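# Move empty wash bottle from shelved bench to cart tray

## Task

Pick up the empty wash bottle on the shelved bench and set it in the cart's top tray so it rests within the tray's walls (lying on its side is acceptable). The task fails if any wash bottle reaches the floor, or if the robot topples or is left leaning. At the end the gripper must be open and the arm withdrawn from the bottle.

## Robot and tools

ROBOT. TidyBot++: a base 0.54 m long, 0.50 m wide and 0.38 m tall on four driven casters, carrying one seven-joint arm with a two-finger gripper. The shoulder sits 0.12 m ahead of the base centre, 0.68 m off the floor. Segments: upper arm 0.42 m, forearm 0.31 m, wrist to hand point 0.31 m. Cameras are base_camera and wrist_camera; the latter looks along the hand. The arm begins folded with the hand down, poking up to 0.08 m past the base front. Pointing down, the hand reaches at most about 0.94 m above the floor, and only close in.

FRAMES. All positions are in metres. Base frame: origin on the floor below the base centre, x ahead, y to the left, z up. The odometry frame is where the base frame was when the scene began. hand_pose is the point between the finger pads, in the base frame. The hand's own z axis runs out along the fingers, and the fingers close along its y axis.

move. It carries one action plus optional cameras and blocking. Action keys:
- base: an object holding any of translate_m (forward positive, -2 to 2 m), strafe_m (left positive, -2 to 2 m) and rotate_rad (counter-clockwise from above positive, -6.3 to 6.3 rad). These are offsets relative to where the base last reported itself, measured along its axes at that moment. The base goes straight to the point.
- joints: absolute targets by name.
 - joint_1_rad: any angle. It turns the whole arm about the vertical, and positive is clockwise from above, the opposite of heading.
 - joint_2_rad: shoulder, ±2.249. At 0 it points up, and positive tips it forward.
 - joint_3_rad: any angle.
 - joint_4_rad: elbow, ±2.579. At 0 the arm is straight, and with joint_3 at 3.14, negative bends the forearm forward.
 - joint_5_rad: any angle.
 - joint_6_rad: wrist, ±2.099. Negative bends the hand forward when joint_3 is 3.14 and joint_5 is 0.
 - joint_7_rad: any angle. With the hand down, positive is counter-clockwise, and at 1.57 the fingers open toward left and right.
 - gripper_pos: 0 (open) to 1 (closed). The gap is about 85 x (1 - gripper_pos) mm.
 - Free-turning joints take the short way round, so send steps under half a turn.
- target: a single list of seven numbers [x, y, z, qw, qx, qy, qz]. This is an absolute hand pose in the base frame, the same form as hand_pose. With target, joints may hold only gripper_pos.
- speeds: caps for this action only. translate_m and strafe_m take 0.05 to 0.5 m/s, and rotate_rad takes 0.1 to 1.57 rad/s. When translate_m and strafe_m are combined, put the speed under one of them.
- cameras: a list of base_camera, wrist_camera or all. Leaving it out means all; [] means none.
- blocking: true (the default) returns once everything is still; false returns in about 0.5 s while the motion goes on.

OTHER TOOLS. wait(seconds 0 to 10, cameras) lets time pass and then reports. stop(cameras) brakes all running motions. zoom_image(camera, region [x0, y0, x1, y1]) gives a closer view of the latest image from that camera, in pixels from the top-left corner, at most 504 x 504. finished_scene(scene) closes the current scene and cannot be undone.

RESULTS.
- base_odometry gives x, y and heading (rad, left positive) in the odometry frame, from wheel counts only, so slip shows up as travel.
- base_tilt is in degrees, forward and right positive.
- joint_positions, hand_pose and hand_target are reported. hand_target is where the joint targets would put the hand.
- base_status, joint_status and hand_status use these words:
 - done
 - moving
 - off_target: stopped short and possibly still pushing
 - stopped
 - not_followed: the targets were held back by a check
 - contact_stop or time_out: uncommanded stops
 - torque_fault
 - limit_stop_at_motor_heat
- The move line summarises the worst status; pictures lists the image order.
- motor_effort is percent of maximum, with the peak in brackets. Motor temperatures are listed per joint.
- on_its_own reports unrequested actions, and earlier move reports a non-blocking move.
- Warning lines: "joint command not followed" or "pose unreachable" (with cause:), ARM HIT, MOTOR HOT, OVER-TEMPERATURE FAULT.
- If a call is refused, or an uncommanded stop shows, the remaining move, wait and finished_scene calls in that reply are skipped.

HAND TIPS. The controller chooses the joint angles for a target, and the elbow may swing. The path bends and may overshoot. An unreachable pose wanders for up to 10 s and ends in time_out. To correct after done, add (wanted position minus hand_pose) to the previous target's x, y, z. To hold still, resend hand_target, not hand_pose. A carried load makes the arm sag. Never command a loaded joint to its current reading. Closing to 1 reports done when the grip is empty and off_target when something is held. Closed fingertips reach about 20 mm past the hand point. When a lowered object touches a surface, hand_pose stops falling.

AVOID.
- Dropping or flinging the bottle, and letting it reach the floor.
- Squeezing it while it still rests on the shelf.
- Driving or turning while the arm is snagged high, and long sideways sweeps with the arm stretched out. Both risk tipping.
- Arm hits on furniture or the base. There is no check for base contact, and torque limits are 104.5 N m (joints 1 to 4) and 51.3 N m (joints 5 to 7); exceeding one freezes the arm for 10 s.
- Long holds at full stretch. At 75 °C the arm sinks.

Loose objects may get nudged by outside pushes. Finish with the gripper open, the arm backed away and the robot upright.

Each tool is called by a JSON object that holds its "op" and its "data", one argument or row to a line.

## Session

{"op": "move", "data": {

}}

Scene clock: 0.00 s.
Motor temperatures (°C): [40 36 32 39 42 44 47]
base_odometry: x=+0.000 y=+0.000 heading=+0.000
base_tilt: forward=+0.2 right=-0.4
base_status: not commanded
joint_positions: joint_1_rad=+0.008 joint_2_rad=-0.315 joint_3_rad=+3.150 joint_4_rad=-2.525 joint_5_rad=+0.021 joint_6_rad=-0.834 joint_7_rad=+1.555 gripper_pos=+0.000
joint_status: not commanded
motor_effort: joint_1_rad=+1 joint_2_rad=-2 joint_3_rad=-1 joint_4_rad=+15 joint_5_rad=+0 joint_6_rad=+3 joint_7_rad=-1
hand_pose: x=+0.2712 y=-0.0057 z=+0.5845 quat_wxyz=(+0.007, +0.999, -0.009, +0.049) (m; base frame)
hand_target: x=+0.2697 y=-0.0056 z=+0.5835 quat_wxyz=(+0.007, +0.999, -0.009, +0.047) (m; base frame)
hand_status: not commanded
pictures: base_camera, wrist_camera
Images, in order (width x height): base_camera 644x364, wrist_camera 644x476.

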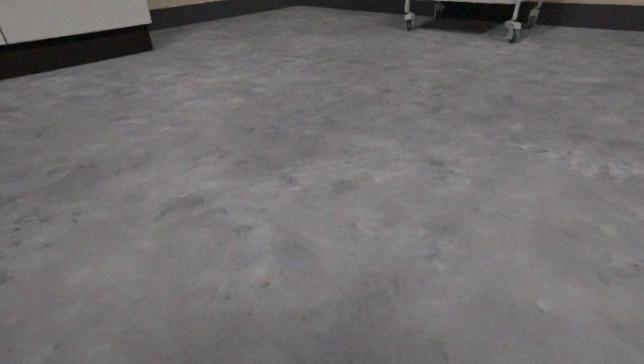

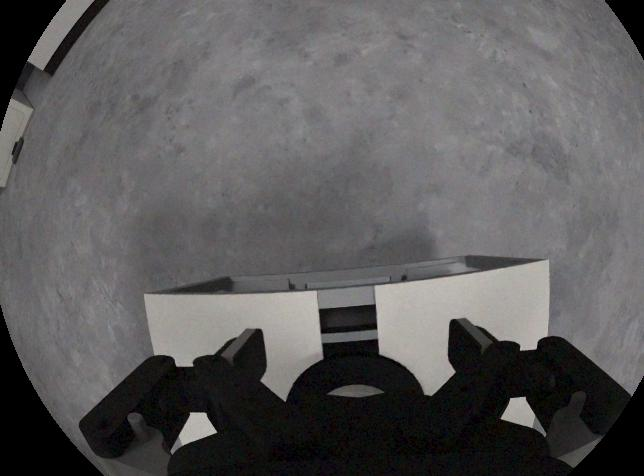

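{"op": "move", "data": {
  "joints": {"joint_6_rad": 0.55}
}}

Scene clock: 8.20 s.
Motor temperatures (°C): [40 36 32 39 41 44 47]
move: done
base_odometry: x=+0.000 y=+0.000 heading=+0.000
base_tilt: forward=+0.2 right=-0.4
base_status: not commanded
joint_positions: joint_1_rad=+0.008 joint_2_rad=-0.315 joint_3_rad=+3.150 joint_4_rad=-2.520 joint_5_rad=+0.021 joint_6_rad=+0.521 joint_7_rad=+1.555 gripper_pos=+0.000
joint_status: all done
motor_effort: joint_1_rad=+1(1) joint_2_rad=-6(7) joint_3_rad=+0(1) joint_4_rad=+19(20) joint_5_rad=+0(1) joint_6_rad=+10(11) joint_7_rad=-1(1)
hand_pose: x=+0.5512 y=-0.0025 z=+0.8604 quat_wxyz=(+0.001, +0.746, -0.002, +0.666) (m; base frame)
hand_target: x=+0.5502 y=-0.0024 z=+0.8645 quat_wxyz=(+0.001, +0.739, -0.002, +0.673) (m; base frame)
hand_status: not commanded
pictures: base_camera, wrist_camera
Images, in order (width x height): base_camera 644x364, wrist_camera 644x476.

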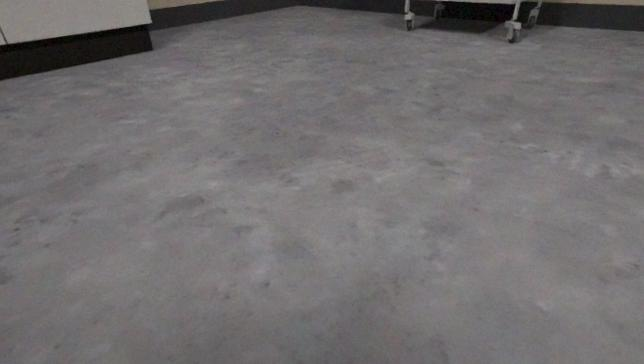

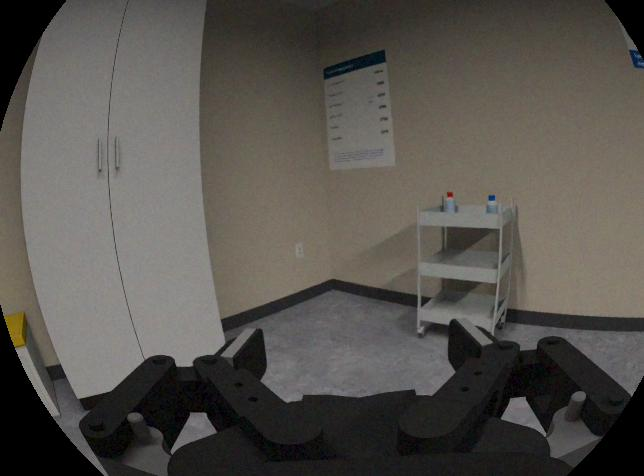

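{"op": "move", "data": {
  "base": {"rotate_rad": 1.3},
  "cameras": ["wrist_camera"]
}}

{"op": "move", "data": {
  "base": {"rotate_rad": 1.3},
  "cameras": ["wrist_camera"]
}}

{"op": "move", "data": {
  "base": {"rotate_rad": 1.3},
  "cameras": ["wrist_camera"]
}}

Scene clock: 12.43 s.
Motor temperatures (°C): [40 36 32 39 41 44 47]
move: done
base_odometry: x=+0.000 y=+0.000 heading=+1.299
base_tilt: forward=+0.2 right=-0.4
base_status: done
joint_positions: joint_1_rad=+0.008 joint_2_rad=-0.315 joint_3_rad=+3.150 joint_4_rad=-2.520 joint_5_rad=+0.021 joint_6_rad=+0.521 joint_7_rad=+1.555 gripper_pos=+0.000
joint_status: not commanded
motor_effort: joint_1_rad=+1(2) joint_2_rad=-7(8) joint_3_rad=+0(2) joint_4_rad=+19(20) joint_5_rad=+0(1) joint_6_rad=+10(11) joint_7_rad=-1(1)
hand_pose: x=+0.5512 y=-0.0024 z=+0.8606 quat_wxyz=(+0.001, +0.746, -0.002, +0.666) (m; base frame)
hand_target: x=+0.5502 y=-0.0024 z=+0.8645 quat_wxyz=(+0.001, +0.739, -0.002, +0.673) (m; base frame)
hand_status: not commanded
pictures: wrist_camera
Images, in order (width x height): wrist_camera 644x476.

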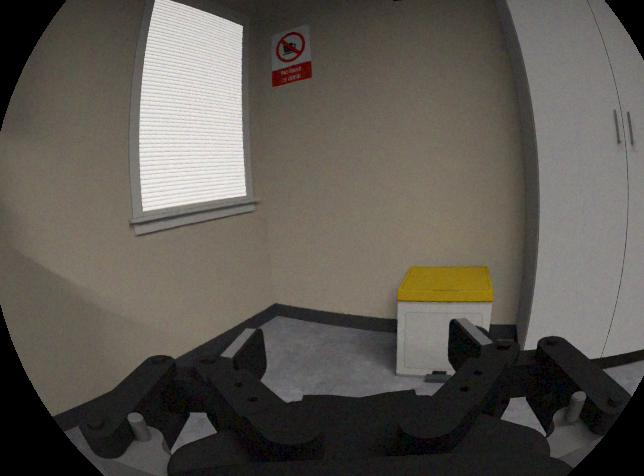

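Scene clock: 14.57 s.
Motor temperatures (°C): [40 36 32 39 41 44 47]
move: done
base_odometry: x=+0.000 y=+0.000 heading=+2.598
base_tilt: forward=+0.2 right=-0.4
base_status: done
joint_positions: joint_1_rad=+0.008 joint_2_rad=-0.315 joint_3_rad=+3.149 joint_4_rad=-2.520 joint_5_rad=+0.021 joint_6_rad=+0.522 joint_7_rad=+1.555 gripper_pos=+0.000
joint_status: not commanded
motor_effort: joint_1_rad=+0(2) joint_2_rad=-7(8) joint_3_rad=+0(2) joint_4_rad=+19(20) joint_5_rad=+0(1) joint_6_rad=+9(11) joint_7_rad=-1(1)
hand_pose: x=+0.5512 y=-0.0023 z=+0.8606 quat_wxyz=(+0.001, +0.746, -0.002, +0.666) (m; base frame)
hand_target: x=+0.5502 y=-0.0024 z=+0.8645 quat_wxyz=(+0.001, +0.739, -0.002, +0.673) (m; base frame)
hand_status: not commanded
pictures: wrist_camera
Images, in order (width x height): wrist_camera 644x476.

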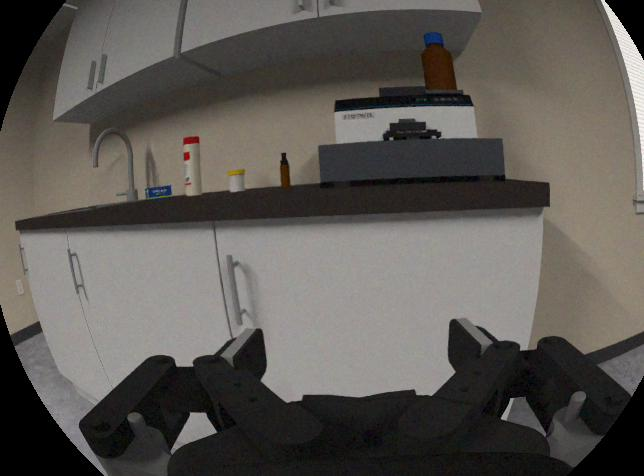

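Scene clock: 16.70 s.
Motor temperatures (°C): [40 36 32 39 41 44 47]
move: done
base_odometry: x=+0.000 y=+0.000 heading=-2.387
base_tilt: forward=+0.2 right=-0.4
base_status: done
joint_positions: joint_1_rad=+0.008 joint_2_rad=-0.315 joint_3_rad=+3.149 joint_4_rad=-2.520 joint_5_rad=+0.021 joint_6_rad=+0.522 joint_7_rad=+1.555 gripper_pos=+0.000
joint_status: not commanded
motor_effort: joint_1_rad=+0(2) joint_2_rad=-7(8) joint_3_rad=+0(2) joint_4_rad=+19(20) joint_5_rad=+0(1) joint_6_rad=+9(11) joint_7_rad=-1(2)
hand_pose: x=+0.5512 y=-0.0023 z=+0.8607 quat_wxyz=(+0.001, +0.746, -0.002, +0.666) (m; base frame)
hand_target: x=+0.5502 y=-0.0024 z=+0.8645 quat_wxyz=(+0.001, +0.739, -0.002, +0.673) (m; base frame)
hand_status: not commanded
pictures: wrist_camera
Images, in order (width x height): wrist_camera 644x476.

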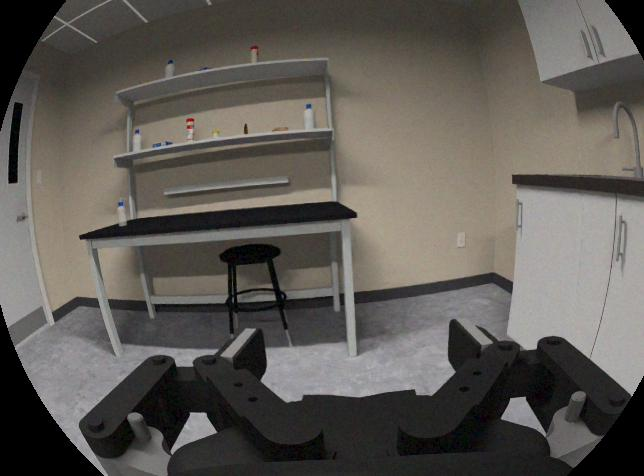

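{"op": "zoom_image", "data": {
  "camera": "wrist_camera",
  "region": [80, 40, 360, 250]
}}

Scaled by 1.800.

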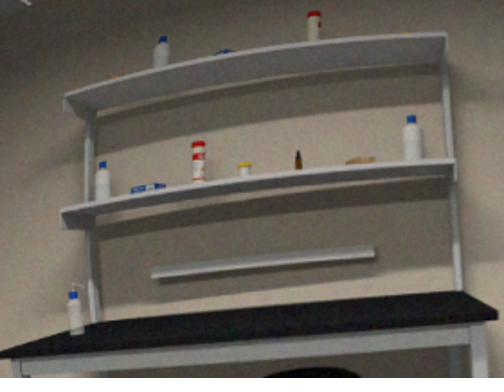

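{"op": "move", "data": {
  "base": {"rotate_rad": 0.9},
  "cameras": ["wrist_camera"]
}}

Scene clock: 23.53 s.
Motor temperatures (°C): [40 36 32 39 41 44 47]
move: done
base_odometry: x=+0.000 y=+0.000 heading=-1.488
base_tilt: forward=+0.2 right=-0.4
base_status: done
joint_positions: joint_1_rad=+0.008 joint_2_rad=-0.315 joint_3_rad=+3.149 joint_4_rad=-2.520 joint_5_rad=+0.021 joint_6_rad=+0.522 joint_7_rad=+1.555 gripper_pos=+0.000
joint_status: not commanded
motor_effort: joint_1_rad=+0(2) joint_2_rad=-6(8) joint_3_rad=+0(2) joint_4_rad=+19(20) joint_5_rad=+0(1) joint_6_rad=+10(11) joint_7_rad=-1(1)
hand_pose: x=+0.5512 y=-0.0023 z=+0.8607 quat_wxyz=(+0.001, +0.746, -0.002, +0.666) (m; base frame)
hand_target: x=+0.5502 y=-0.0024 z=+0.8645 quat_wxyz=(+0.001, +0.739, -0.002, +0.673) (m; base frame)
hand_status: not commanded
pictures: wrist_camera
Images, in order (width x height): wrist_camera 644x476.

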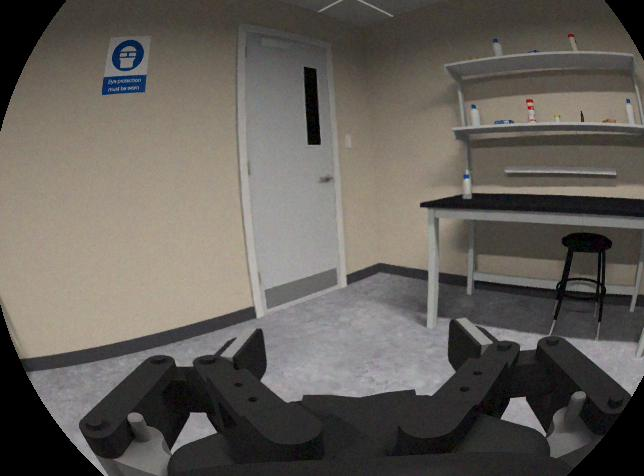

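{"op": "zoom_image", "data": {
  "camera": "wrist_camera",
  "region": [430, 20, 644, 220]
}}

Scaled by 2.355.

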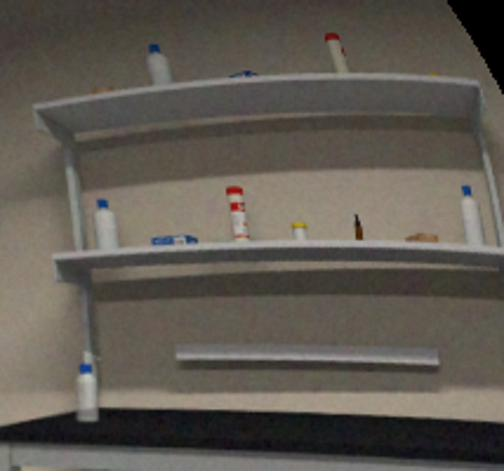

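{"op": "move", "data": {
  "base": {"translate_m": 1.4, "strafe_m": -0.09, "rotate_rad": -0.755}
}}

Scene clock: 60.10 s.
Motor temperatures (°C): [40 36 32 40 41 44 47]
move: done
base_odometry: x=+0.026 y=-1.403 heading=-2.244
base_tilt: forward=+0.2 right=-0.4
base_status: done
joint_positions: joint_1_rad=+0.008 joint_2_rad=-0.315 joint_3_rad=+3.149 joint_4_rad=-2.520 joint_5_rad=+0.021 joint_6_rad=+0.524 joint_7_rad=+1.555 gripper_pos=+0.000
joint_status: not commanded
motor_effort: joint_1_rad=+0(2) joint_2_rad=-6(8) joint_3_rad=+0(2) joint_4_rad=+20(20) joint_5_rad=+0(1) joint_6_rad=+10(11) joint_7_rad=-1(1)
hand_pose: x=+0.5512 y=-0.0023 z=+0.8614 quat_wxyz=(+0.001, +0.745, -0.002, +0.667) (m; base frame)
hand_target: x=+0.5502 y=-0.0024 z=+0.8645 quat_wxyz=(+0.001, +0.739, -0.002, +0.673) (m; base frame)
hand_status: not commanded
pictures: base_camera, wrist_camera
Images, in order (width x height): base_camera 644x364, wrist_camera 644x476.

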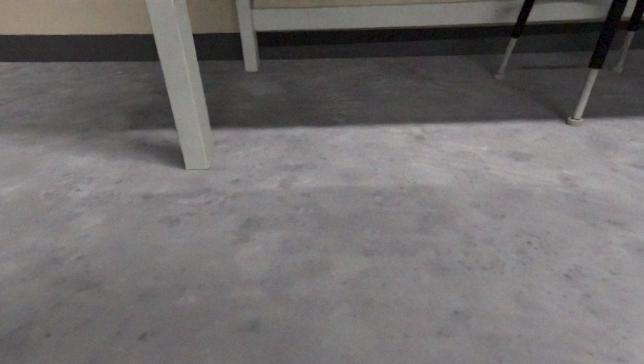

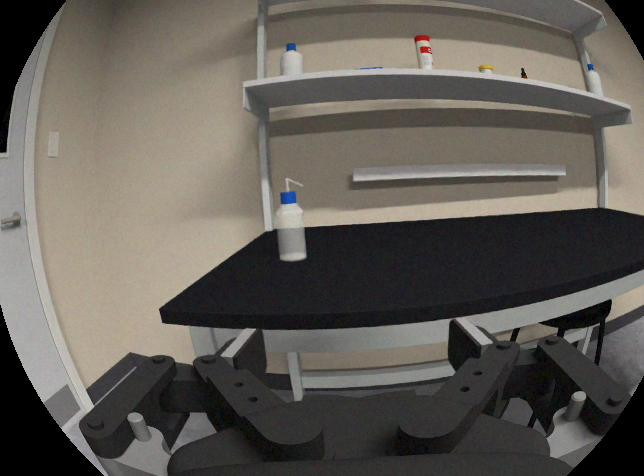

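{"op": "zoom_image", "data": {
  "camera": "wrist_camera",
  "region": [180, 140, 400, 330]
}}

Scaled by 2.291.

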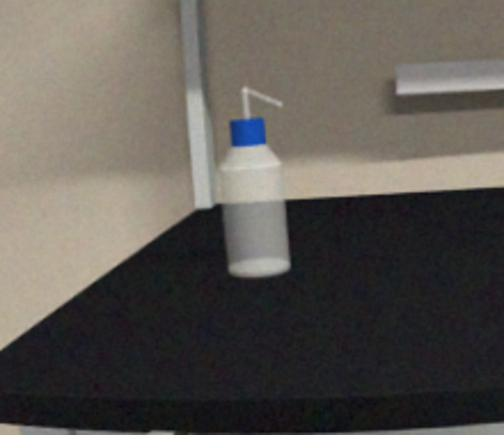

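{"op": "move", "data": {
  "base": {"translate_m": 0.2}
}}

{"op": "zoom_image", "data": {
  "camera": "wrist_camera",
  "region": [180, 140, 400, 330]
}}

Scene clock: 76.53 s.
Motor temperatures (°C): [40 36 32 40 41 44 47]
move: done
base_odometry: x=-0.098 y=-1.559 heading=-2.243
base_tilt: forward=+0.2 right=-0.4
base_status: done
joint_positions: joint_1_rad=+0.008 joint_2_rad=-0.308 joint_3_rad=+3.149 joint_4_rad=-2.519 joint_5_rad=+0.021 joint_6_rad=+0.525 joint_7_rad=+1.555 gripper_pos=+0.000
joint_status: not commanded
motor_effort: joint_1_rad=+1(1) joint_2_rad=-7(10) joint_3_rad=+0(1) joint_4_rad=+19(21) joint_5_rad=+0(1) joint_6_rad=+10(11) joint_7_rad=-1(1)
hand_pose: x=+0.5527 y=-0.0023 z=+0.8590 quat_wxyz=(+0.001, +0.747, -0.002, +0.665) (m; base frame)
hand_target: x=+0.5502 y=-0.0024 z=+0.8645 quat_wxyz=(+0.001, +0.739, -0.002, +0.673) (m; base frame)
hand_status: not commanded
pictures: base_camera, wrist_camera
Images, in order (width x height): base_camera 644x364, wrist_camera 644x476.

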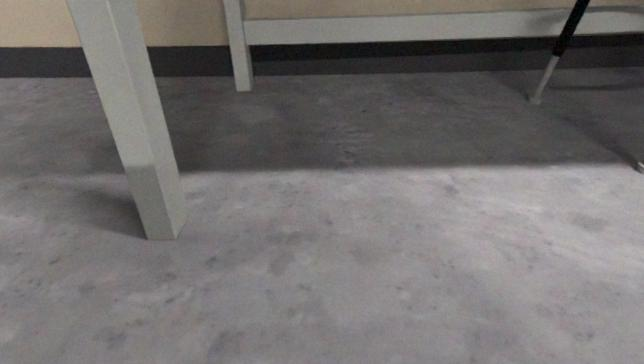

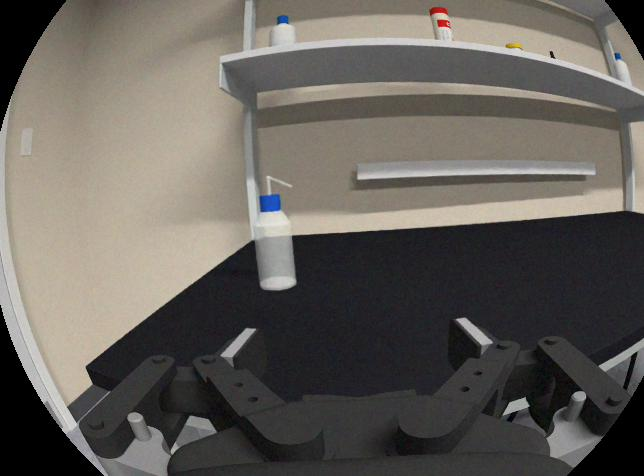

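Scaled by 2.291.

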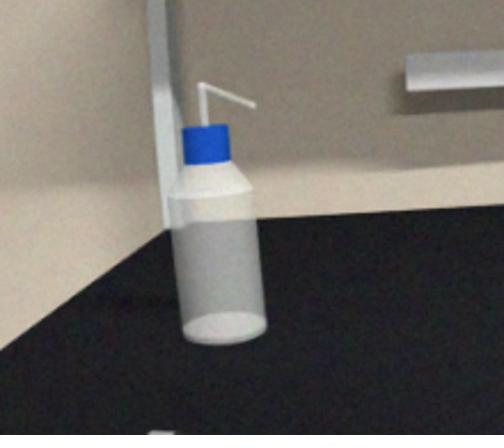

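{"op": "move", "data": {
  "base": {"strafe_m": 0.08},
  "joints": {"joint_2_rad": 0.186, "joint_4_rad": -2.057, "joint_6_rad": 0.66}
}}

Scene clock: 109.30 s.
Motor temperatures (°C): [39 36 32 40 41 44 47]
move: done
base_odometry: x=-0.036 y=-1.610 heading=-2.243
base_tilt: forward=+0.2 right=-0.4
base_status: done
joint_positions: joint_1_rad=+0.008 joint_2_rad=+0.186 joint_3_rad=+3.148 joint_4_rad=-2.061 joint_5_rad=+0.021 joint_6_rad=+0.629 joint_7_rad=+1.555 gripper_pos=+0.000
joint_status: all done
motor_effort: joint_1_rad=+1(2) joint_2_rad=-24(26) joint_3_rad=-1(2) joint_4_rad=+19(21) joint_5_rad=+0(1) joint_6_rad=+10(11) joint_7_rad=-1(1)
hand_pose: x=+0.7532 y=-0.0032 z=+0.8840 quat_wxyz=(+0.001, +0.723, +0.000, +0.690) (m; base frame)
hand_target: x=+0.7541 y=-0.0043 z=+0.8957 quat_wxyz=(+0.002, +0.711, +0.000, +0.703) (m; base frame)
hand_status: not commanded
pictures: base_camera, wrist_camera
Images, in order (width x height): base_camera 644x364, wrist_camera 644x476.

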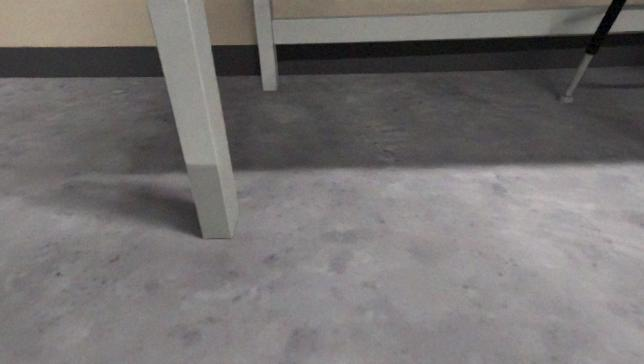

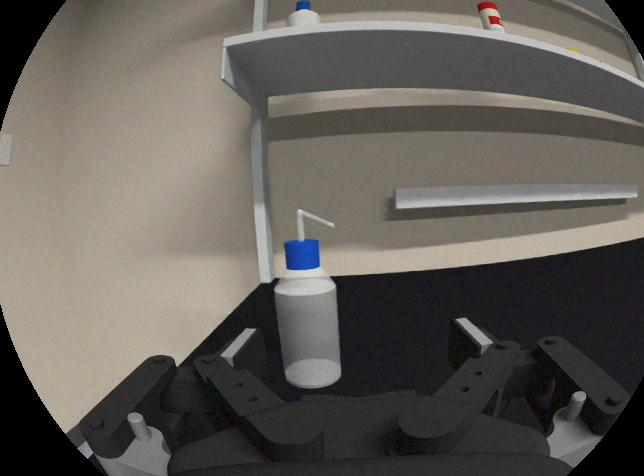

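{"op": "move", "data": {
  "base": {"strafe_m": 0.032},
  "joints": {"joint_2_rad": 0.265, "joint_4_rad": -2.119, "joint_6_rad": 0.84}
}}

Scene clock: 128.67 s.
Motor temperatures (°C): [39 36 32 40 41 44 47]
move: done
base_odometry: x=-0.011 y=-1.630 heading=-2.243
base_tilt: forward=+0.2 right=-0.4
base_status: done
joint_positions: joint_1_rad=+0.003 joint_2_rad=+0.267 joint_3_rad=+3.146 joint_4_rad=-2.104 joint_5_rad=+0.021 joint_6_rad=+0.813 joint_7_rad=+1.555 gripper_pos=+0.000
joint_status: all done
motor_effort: joint_1_rad=+1(4) joint_2_rad=-26(28) joint_3_rad=+0(3) joint_4_rad=+18(20) joint_5_rad=+0(1) joint_6_rad=+10(11) joint_7_rad=-1(1)
hand_pose: x=+0.7603 y=+0.0022 z=+0.8663 quat_wxyz=(-0.003, +0.702, +0.003, +0.712) (m; base frame)
hand_target: x=+0.7565 y=-0.0033 z=+0.8678 quat_wxyz=(+0.000, +0.698, +0.000, +0.716) (m; base frame)
hand_status: not commanded
pictures: base_camera, wrist_camera
Images, in order (width x height): base_camera 644x364, wrist_camera 644x476.

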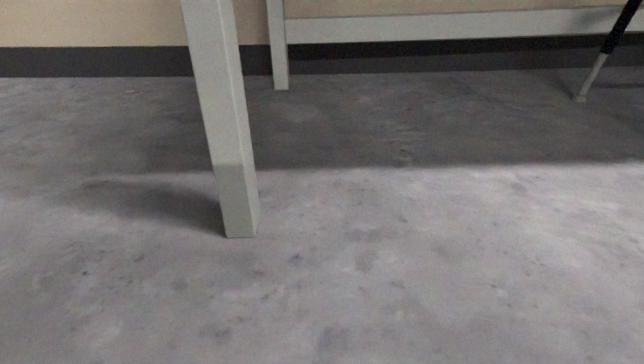

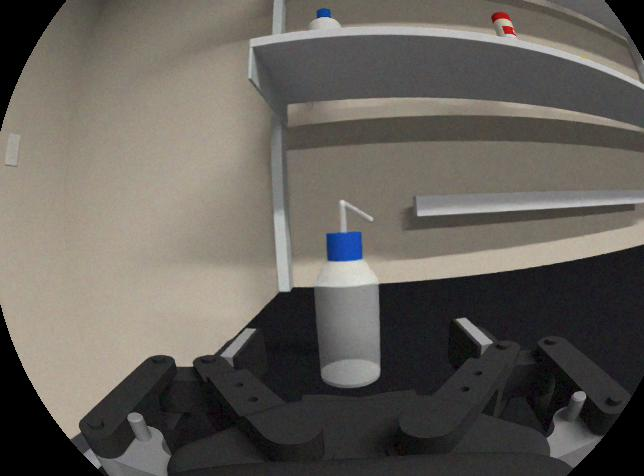

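{"op": "move", "data": {
  "base": {"translate_m": 0.12},
  "speeds": {"translate_m": 0.2}
}}

Scene clock: 133.90 s.
Motor temperatures (°C): [39 36 32 40 41 44 47]
move: done
base_odometry: x=-0.085 y=-1.724 heading=-2.243
base_tilt: forward=+0.2 right=-0.4
base_status: done
joint_positions: joint_1_rad=+0.003 joint_2_rad=+0.271 joint_3_rad=+3.146 joint_4_rad=-2.105 joint_5_rad=+0.021 joint_6_rad=+0.814 joint_7_rad=+1.555 gripper_pos=+0.000
joint_status: not commanded
motor_effort: joint_1_rad=+1(2) joint_2_rad=-25(28) joint_3_rad=+0(2) joint_4_rad=+18(19) joint_5_rad=+0(1) joint_6_rad=+10(11) joint_7_rad=-1(1)
hand_pose: x=+0.7609 y=+0.0022 z=+0.8633 quat_wxyz=(-0.003, +0.704, +0.003, +0.710) (m; base frame)
hand_target: x=+0.7565 y=-0.0033 z=+0.8678 quat_wxyz=(+0.000, +0.698, +0.000, +0.716) (m; base frame)
hand_status: not commanded
pictures: base_camera, wrist_camera
Images, in order (width x height): base_camera 644x364, wrist_camera 644x476.

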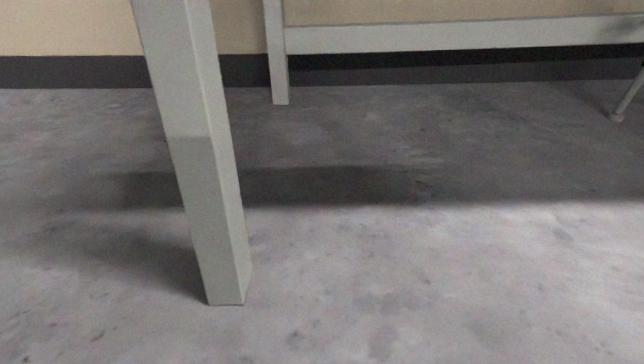

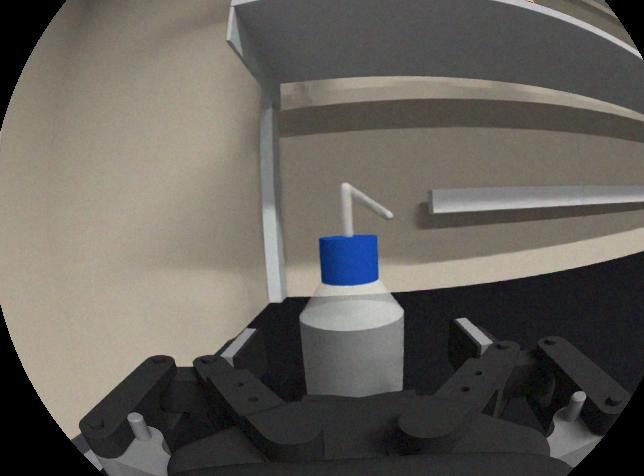

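{"op": "move", "data": {
  "base": {"translate_m": 0.05},
  "speeds": {"translate_m": 0.1},
  "cameras": ["wrist_camera"]
}}

Scene clock: 138.80 s.
Motor temperatures (°C): [39 36 32 40 41 44 47]
move: done
base_odometry: x=-0.117 y=-1.763 heading=-2.243
base_tilt: forward=+0.2 right=-0.4
base_status: done
joint_positions: joint_1_rad=+0.003 joint_2_rad=+0.273 joint_3_rad=+3.146 joint_4_rad=-2.106 joint_5_rad=+0.021 joint_6_rad=+0.815 joint_7_rad=+1.555 gripper_pos=+0.000
joint_status: not commanded
motor_effort: joint_1_rad=+1(2) joint_2_rad=-26(29) joint_3_rad=-1(1) joint_4_rad=+17(19) joint_5_rad=+0(1) joint_6_rad=+10(11) joint_7_rad=-1(1)
hand_pose: x=+0.7609 y=+0.0022 z=+0.8617 quat_wxyz=(-0.003, +0.705, +0.003, +0.709) (m; base frame)
hand_target: x=+0.7565 y=-0.0033 z=+0.8678 quat_wxyz=(+0.000, +0.698, +0.000, +0.716) (m; base frame)
hand_status: not commanded
pictures: wrist_camera
Images, in order (width x height): wrist_camera 644x476.

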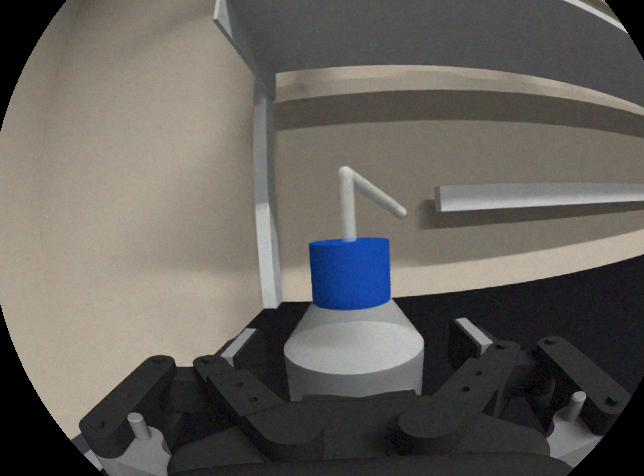

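{"op": "move", "data": {
  "joints": {"gripper_pos": 0.3},
  "cameras": ["wrist_camera"]
}}

Scene clock: 142.90 s.
Motor temperatures (°C): [39 36 32 40 41 44 47]
move: done
base_odometry: x=-0.117 y=-1.763 heading=-2.243
base_tilt: forward=+0.2 right=-0.4
base_status: not commanded
joint_positions: joint_1_rad=+0.003 joint_2_rad=+0.273 joint_3_rad=+3.146 joint_4_rad=-2.106 joint_5_rad=+0.021 joint_6_rad=+0.815 joint_7_rad=+1.555 gripper_pos=+0.300
joint_status: all done
motor_effort: joint_1_rad=+1(1) joint_2_rad=-26(27) joint_3_rad=+0(1) joint_4_rad=+17(18) joint_5_rad=+0(0) joint_6_rad=+10(11) joint_7_rad=-1(1)
hand_pose: x=+0.7609 y=+0.0022 z=+0.8617 quat_wxyz=(-0.003, +0.705, +0.003, +0.709) (m; base frame)
hand_target: x=+0.7565 y=-0.0033 z=+0.8678 quat_wxyz=(+0.000, +0.698, +0.000, +0.716) (m; base frame)
hand_status: not commanded
pictures: wrist_camera
Images, in order (width x height): wrist_camera 644x476.

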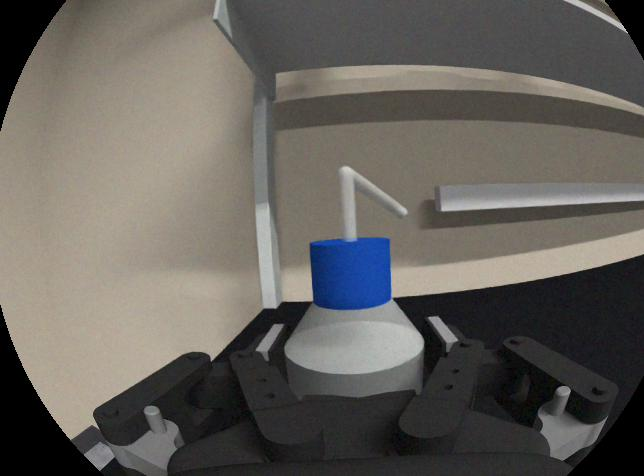

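{"op": "move", "data": {
  "joints": {"gripper_pos": 0.42},
  "cameras": ["wrist_camera"]
}}

Scene clock: 144.73 s.
Motor temperatures (°C): [39 36 32 40 41 44 47]
move: off_target
base_odometry: x=-0.117 y=-1.763 heading=-2.243
base_tilt: forward=+0.2 right=-0.4
base_status: not commanded
joint_positions: joint_1_rad=+0.003 joint_2_rad=+0.273 joint_3_rad=+3.146 joint_4_rad=-2.106 joint_5_rad=+0.021 joint_6_rad=+0.815 joint_7_rad=+1.555 gripper_pos=+0.373
joint_status: gripper_pos off_target (ended at +0.373, target +0.420)
motor_effort: joint_1_rad=+0(1) joint_2_rad=-26(27) joint_3_rad=+0(1) joint_4_rad=+18(18) joint_5_rad=+0(1) joint_6_rad=+10(11) joint_7_rad=-1(1)
hand_pose: x=+0.7609 y=+0.0022 z=+0.8618 quat_wxyz=(-0.003, +0.705, +0.003, +0.709) (m; base frame)
hand_target: x=+0.7565 y=-0.0033 z=+0.8678 quat_wxyz=(+0.000, +0.698, +0.000, +0.716) (m; base frame)
hand_status: not commanded
pictures: wrist_camera
Images, in order (width x height): wrist_camera 644x476.

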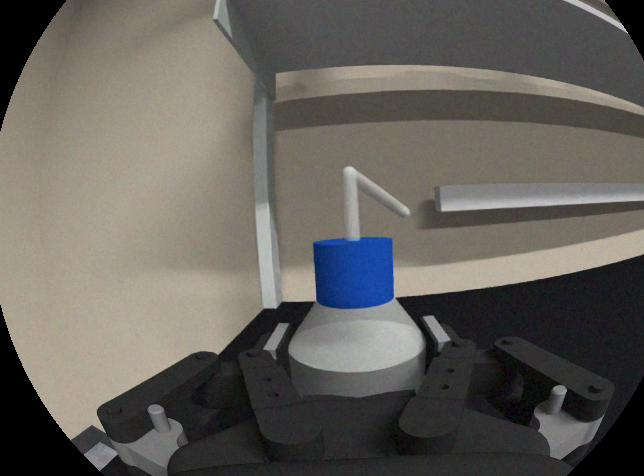

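{"op": "move", "data": {
  "joints": {"gripper_pos": 0.55},
  "cameras": ["wrist_camera"]
}}

Scene clock: 147.90 s.
Motor temperatures (°C): [39 36 32 40 41 44 47]
move: off_target
base_odometry: x=-0.117 y=-1.763 heading=-2.243
base_tilt: forward=+0.2 right=-0.4
base_status: not commanded
joint_positions: joint_1_rad=+0.003 joint_2_rad=+0.273 joint_3_rad=+3.146 joint_4_rad=-2.106 joint_5_rad=+0.021 joint_6_rad=+0.815 joint_7_rad=+1.555 gripper_pos=+0.373
joint_status: gripper_pos off_target (ended at +0.373, target +0.550)
motor_effort: joint_1_rad=+0(1) joint_2_rad=-26(27) joint_3_rad=-1(1) joint_4_rad=+18(18) joint_5_rad=+0(0) joint_6_rad=+10(11) joint_7_rad=-1(1)
hand_pose: x=+0.7609 y=+0.0022 z=+0.8618 quat_wxyz=(-0.003, +0.705, +0.003, +0.709) (m; base frame)
hand_target: x=+0.7565 y=-0.0033 z=+0.8678 quat_wxyz=(+0.000, +0.698, +0.000, +0.716) (m; base frame)
hand_status: not commanded
pictures: wrist_camera
Images, in order (width x height): wrist_camera 644x476.

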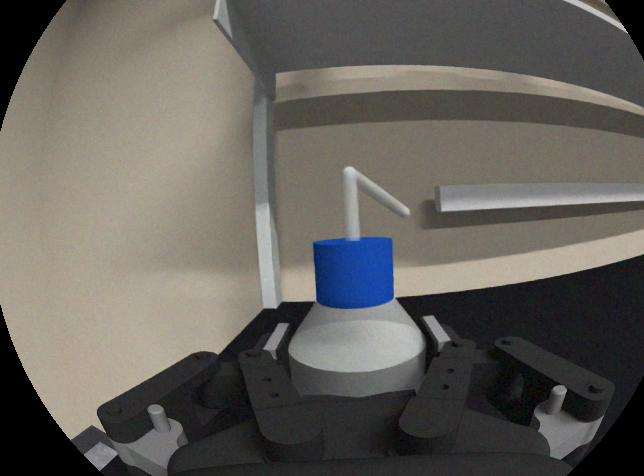

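{"op": "move", "data": {
  "joints": {"joint_2_rad": 0.135, "joint_4_rad": -1.935, "joint_6_rad": 0.52}
}}

Scene clock: 155.13 s.
Motor temperatures (°C): [39 36 32 40 41 44 47]
move: done
base_odometry: x=-0.117 y=-1.763 heading=-2.243
base_tilt: forward=+0.2 right=-0.4
base_status: not commanded
joint_positions: joint_1_rad=+0.003 joint_2_rad=+0.148 joint_3_rad=+3.146 joint_4_rad=-1.932 joint_5_rad=+0.021 joint_6_rad=+0.560 joint_7_rad=+1.555 gripper_pos=+0.373
joint_status: all done
motor_effort: joint_1_rad=+1(1) joint_2_rad=-25(29) joint_3_rad=+0(1) joint_4_rad=+20(21) joint_5_rad=+0(0) joint_6_rad=+10(12) joint_7_rad=-1(1)
hand_pose: x=+0.7664 y=+0.0008 z=+0.9605 quat_wxyz=(-0.001, +0.689, +0.003, +0.725) (m; base frame)
hand_target: x=+0.7629 y=-0.0053 z=+0.9546 quat_wxyz=(+0.003, +0.700, -0.001, +0.714) (m; base frame)
hand_status: not commanded
pictures: base_camera, wrist_camera
Images, in order (width x height): base_camera 644x364, wrist_camera 644x476.

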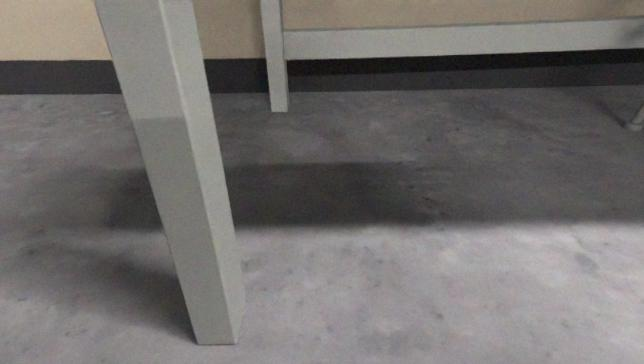

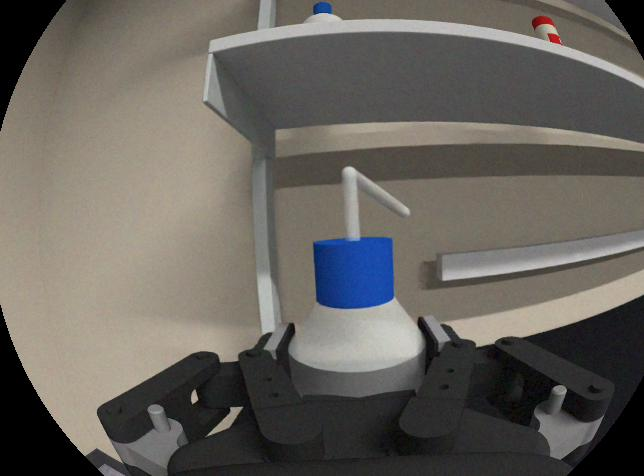

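{"op": "move", "data": {
  "base": {"translate_m": -0.45},
  "cameras": []
}}

{"op": "move", "data": {
  "base": {"rotate_rad": 2.4},
  "speeds": {"rotate_rad": 0.9},
  "joints": {"joint_2_rad": -0.2, "joint_4_rad": -2.4, "joint_6_rad": 0.66}
}}

Scene clock: 175.40 s.
Motor temperatures (°C): [39 36 32 40 41 43 47]
move: done
base_odometry: x=+0.164 y=-1.411 heading=-2.243
base_tilt: forward=+0.2 right=-0.4
base_status: done
joint_positions: joint_1_rad=+0.003 joint_2_rad=+0.140 joint_3_rad=+3.146 joint_4_rad=-1.929 joint_5_rad=+0.021 joint_6_rad=+0.555 joint_7_rad=+1.555 gripper_pos=+0.373
joint_status: not commanded
motor_effort: joint_1_rad=+0(4) joint_2_rad=-25(29) joint_3_rad=+0(4) joint_4_rad=+21(23) joint_5_rad=+0(1) joint_6_rad=+10(12) joint_7_rad=-1(1)
hand_pose: x=+0.7648 y=-0.0002 z=+0.9652 quat_wxyz=(+0.000, +0.687, +0.002, +0.726) (m; base frame)
hand_target: x=+0.7629 y=-0.0053 z=+0.9546 quat_wxyz=(+0.003, +0.700, -0.001, +0.714) (m; base frame)
hand_status: not commanded
pictures: none
No camera images: "cameras" was empty.

Scene clock: 178.93 s.
Motor temperatures (°C): [39 36 32 40 41 43 47]
move: done
base_odometry: x=+0.164 y=-1.411 heading=+0.156
base_tilt: forward=+0.2 right=-0.4
base_status: done
joint_positions: joint_1_rad=+0.007 joint_2_rad=-0.179 joint_3_rad=+3.149 joint_4_rad=-2.380 joint_5_rad=+0.021 joint_6_rad=+0.629 joint_7_rad=+1.555 gripper_pos=+0.373
joint_status: all done
motor_effort: joint_1_rad=+1(3) joint_2_rad=-12(26) joint_3_rad=+0(4) joint_4_rad=+20(22) joint_5_rad=+0(1) joint_6_rad=+11(12) joint_7_rad=-1(1)
hand_pose: x=+0.6094 y=-0.0020 z=+0.9099 quat_wxyz=(+0.000, +0.708, -0.001, +0.706) (m; base frame)
hand_target: x=+0.6008 y=-0.0026 z=+0.9187 quat_wxyz=(+0.001, +0.696, -0.001, +0.718) (m; base frame)
hand_status: not commanded
pictures: base_camera, wrist_camera
Images, in order (width x height): base_camera 644x364, wrist_camera 644x476.

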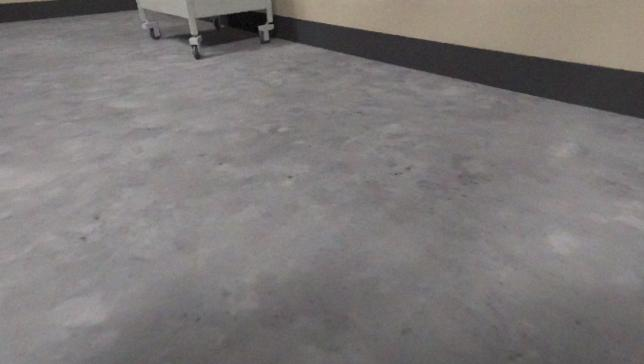

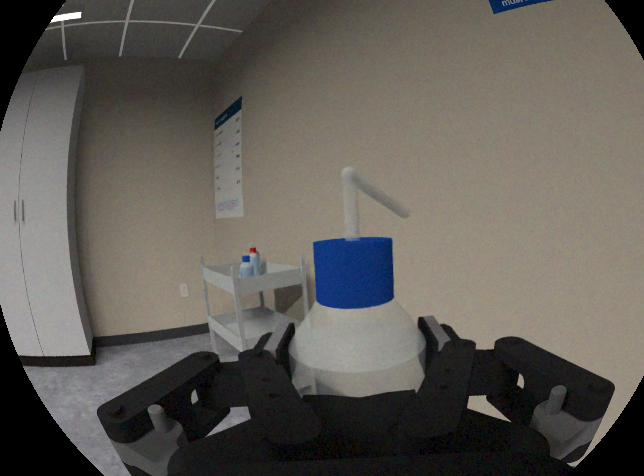

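{"op": "move", "data": {
  "base": {"translate_m": 1.23, "strafe_m": 1.19, "rotate_rad": -0.866},
  "speeds": {"translate_m": 0.45, "rotate_rad": 0.6}
}}

Scene clock: 214.10 s.
Motor temperatures (°C): [39 36 32 40 41 43 47]
move: done
base_odometry: x=+1.195 y=-0.045 heading=-0.711
base_tilt: forward=+0.2 right=-0.4
base_status: done
joint_positions: joint_1_rad=+0.007 joint_2_rad=-0.188 joint_3_rad=+3.149 joint_4_rad=-2.384 joint_5_rad=+0.021 joint_6_rad=+0.630 joint_7_rad=+1.555 gripper_pos=+0.373
joint_status: not commanded
motor_effort: joint_1_rad=+0(2) joint_2_rad=-12(18) joint_3_rad=+0(2) joint_4_rad=+19(21) joint_5_rad=+0(1) joint_6_rad=+10(12) joint_7_rad=-1(2)
hand_pose: x=+0.6066 y=-0.0020 z=+0.9128 quat_wxyz=(+0.000, +0.705, -0.001, +0.709) (m; base frame)
hand_target: x=+0.6008 y=-0.0026 z=+0.9187 quat_wxyz=(+0.001, +0.696, -0.001, +0.718) (m; base frame)
hand_status: not commanded
pictures: base_camera, wrist_camera
Images, in order (width x height): base_camera 644x364, wrist_camera 644x476.

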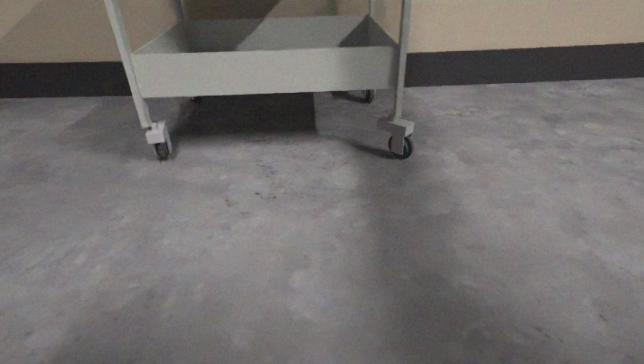

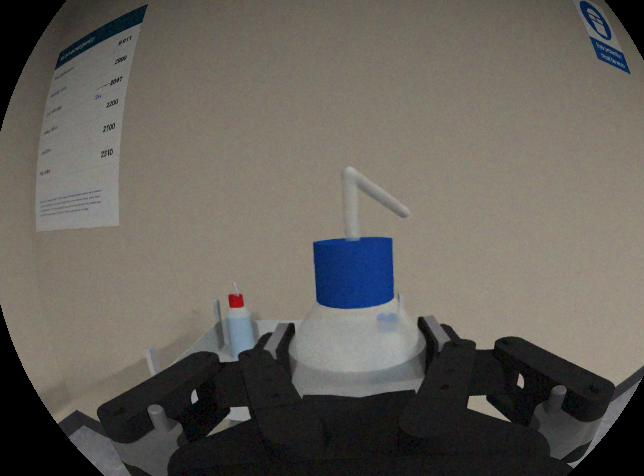

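{"op": "move", "data": {
  "joints": {"joint_2_rad": 0.25, "joint_4_rad": -0.84, "joint_6_rad": -1.75}
}}

Scene clock: 264.63 s.
Motor temperatures (°C): [39 36 32 40 41 43 47]
move: done
base_odometry: x=+1.195 y=-0.045 heading=-0.711
base_tilt: forward=+0.2 right=-0.4
base_status: not commanded
joint_positions: joint_1_rad=+0.007 joint_2_rad=+0.243 joint_3_rad=+3.149 joint_4_rad=-0.845 joint_5_rad=+0.021 joint_6_rad=-1.711 joint_7_rad=+1.555 gripper_pos=+0.373
joint_status: all done
motor_effort: joint_1_rad=+1(1) joint_2_rad=-25(26) joint_3_rad=-1(1) joint_4_rad=+17(23) joint_5_rad=+0(1) joint_6_rad=+5(11) joint_7_rad=-1(1)
hand_pose: x=+0.6032 y=-0.0116 z=+0.9430 quat_wxyz=(+0.011, +0.985, -0.018, +0.171) (m; base frame)
hand_target: x=+0.5942 y=-0.0121 z=+0.9377 quat_wxyz=(+0.011, +0.988, -0.019, +0.150) (m; base frame)
hand_status: not commanded
pictures: base_camera, wrist_camera
Images, in order (width x height): base_camera 644x364, wrist_camera 644x476.

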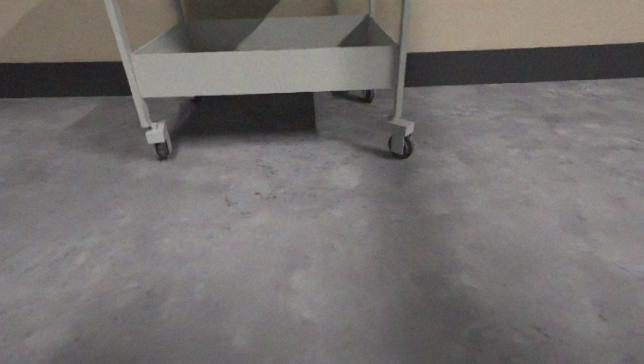

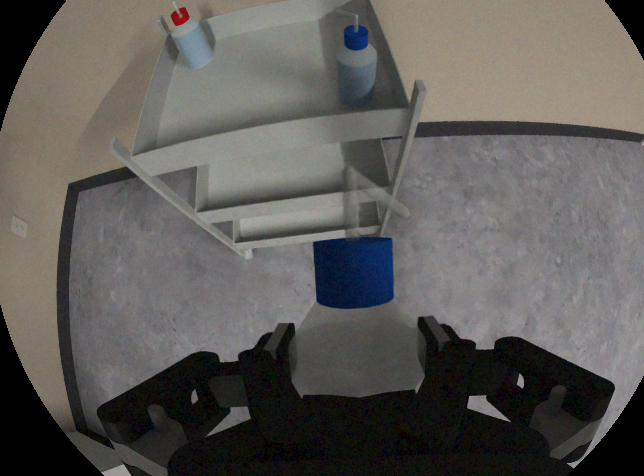

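{"op": "move", "data": {
  "base": {"translate_m": 0.2},
  "speeds": {"translate_m": 0.25}
}}

Scene clock: 272.87 s.
Motor temperatures (°C): [39 36 32 40 41 43 47]
move: done
base_odometry: x=+1.346 y=-0.175 heading=-0.711
base_tilt: forward=+0.2 right=-0.4
base_status: done
joint_positions: joint_1_rad=+0.007 joint_2_rad=+0.263 joint_3_rad=+3.149 joint_4_rad=-0.843 joint_5_rad=+0.021 joint_6_rad=-1.719 joint_7_rad=+1.555 gripper_pos=+0.373
joint_status: not commanded
motor_effort: joint_1_rad=+0(2) joint_2_rad=-26(30) joint_3_rad=+0(2) joint_4_rad=+17(18) joint_5_rad=+0(1) joint_6_rad=+4(5) joint_7_rad=-1(1)
hand_pose: x=+0.6063 y=-0.0116 z=+0.9334 quat_wxyz=(+0.011, +0.987, -0.018, +0.158) (m; base frame)
hand_target: x=+0.5942 y=-0.0121 z=+0.9377 quat_wxyz=(+0.011, +0.988, -0.019, +0.150) (m; base frame)
hand_status: not commanded
pictures: base_camera, wrist_camera
Images, in order (width x height): base_camera 644x364, wrist_camera 644x476.

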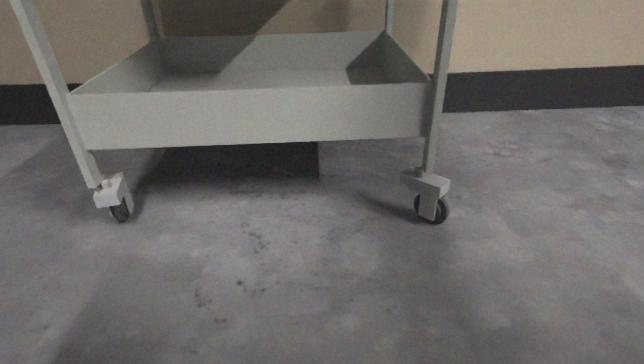

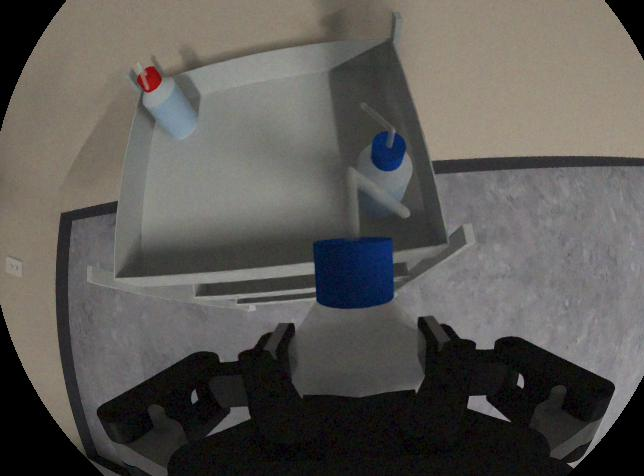

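{"op": "move", "data": {
  "base": {"strafe_m": 0.09},
  "joints": {"joint_2_rad": 0.332, "joint_4_rad": -0.796, "joint_6_rad": -1.96},
  "speeds": {"strafe_m": 0.25},
  "cameras": ["wrist_camera"]
}}

Scene clock: 307.50 s.
Motor temperatures (°C): [39 37 32 40 41 43 46]
move: done
base_odometry: x=+1.405 y=-0.107 heading=-0.711
base_tilt: forward=+0.2 right=-0.4
base_status: done
joint_positions: joint_1_rad=+0.000 joint_2_rad=+0.336 joint_3_rad=+3.148 joint_4_rad=-0.800 joint_5_rad=+0.021 joint_6_rad=-1.928 joint_7_rad=+1.555 gripper_pos=+0.373
joint_status: all done
motor_effort: joint_1_rad=+0(4) joint_2_rad=-27(29) joint_3_rad=-1(2) joint_4_rad=+16(18) joint_5_rad=+0(1) joint_6_rad=+3(4) joint_7_rad=-1(1)
hand_pose: x=+0.5669 y=-0.0072 z=+0.9013 quat_wxyz=(+0.011, +0.999, -0.015, +0.039) (m; base frame)
hand_target: x=+0.5568 y=-0.0110 z=+0.9035 quat_wxyz=(+0.011, +0.999, -0.020, +0.027) (m; base frame)
hand_status: not commanded
pictures: wrist_camera
Images, in order (width x height): wrist_camera 644x476.

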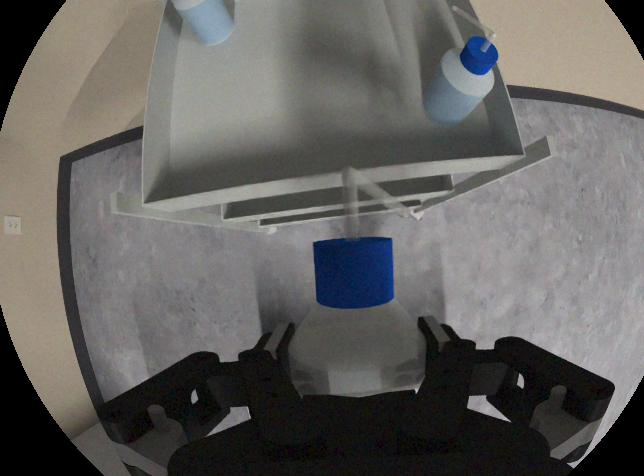

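{"op": "move", "data": {
  "base": {"translate_m": 0.31},
  "speeds": {"translate_m": 0.25}
}}

Scene clock: 324.83 s.
Motor temperatures (°C): [39 37 32 40 41 43 46]
move: done
base_odometry: x=+1.641 y=-0.309 heading=-0.711
base_tilt: forward=+0.2 right=-0.4
base_status: done
joint_positions: joint_1_rad=+0.000 joint_2_rad=+0.346 joint_3_rad=+3.148 joint_4_rad=-0.799 joint_5_rad=+0.021 joint_6_rad=-1.934 joint_7_rad=+1.555 gripper_pos=+0.373
joint_status: not commanded
motor_effort: joint_1_rad=+1(2) joint_2_rad=-27(31) joint_3_rad=-1(1) joint_4_rad=+16(18) joint_5_rad=+0(1) joint_6_rad=+2(3) joint_7_rad=-1(1)
hand_pose: x=+0.5674 y=-0.0072 z=+0.8969 quat_wxyz=(+0.011, +0.999, -0.015, +0.031) (m; base frame)
hand_target: x=+0.5568 y=-0.0110 z=+0.9035 quat_wxyz=(+0.011, +0.999, -0.020, +0.027) (m; base frame)
hand_status: not commanded
pictures: base_camera, wrist_camera
Images, in order (width x height): base_camera 644x364, wrist_camera 644x476.

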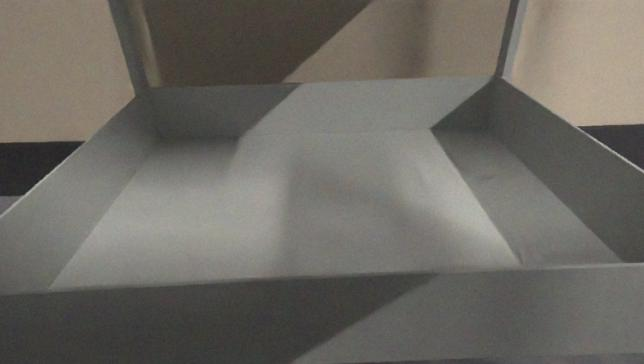

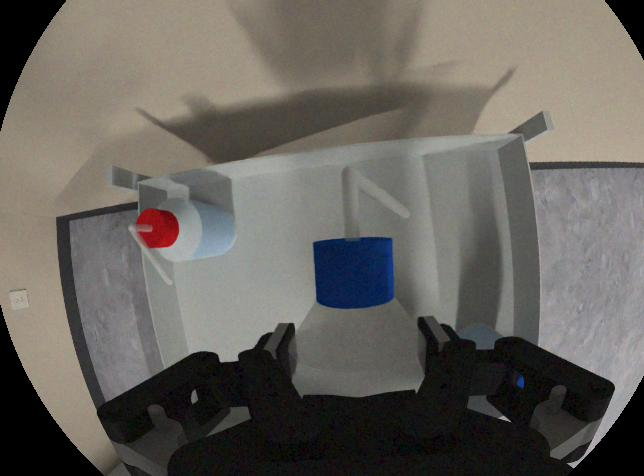

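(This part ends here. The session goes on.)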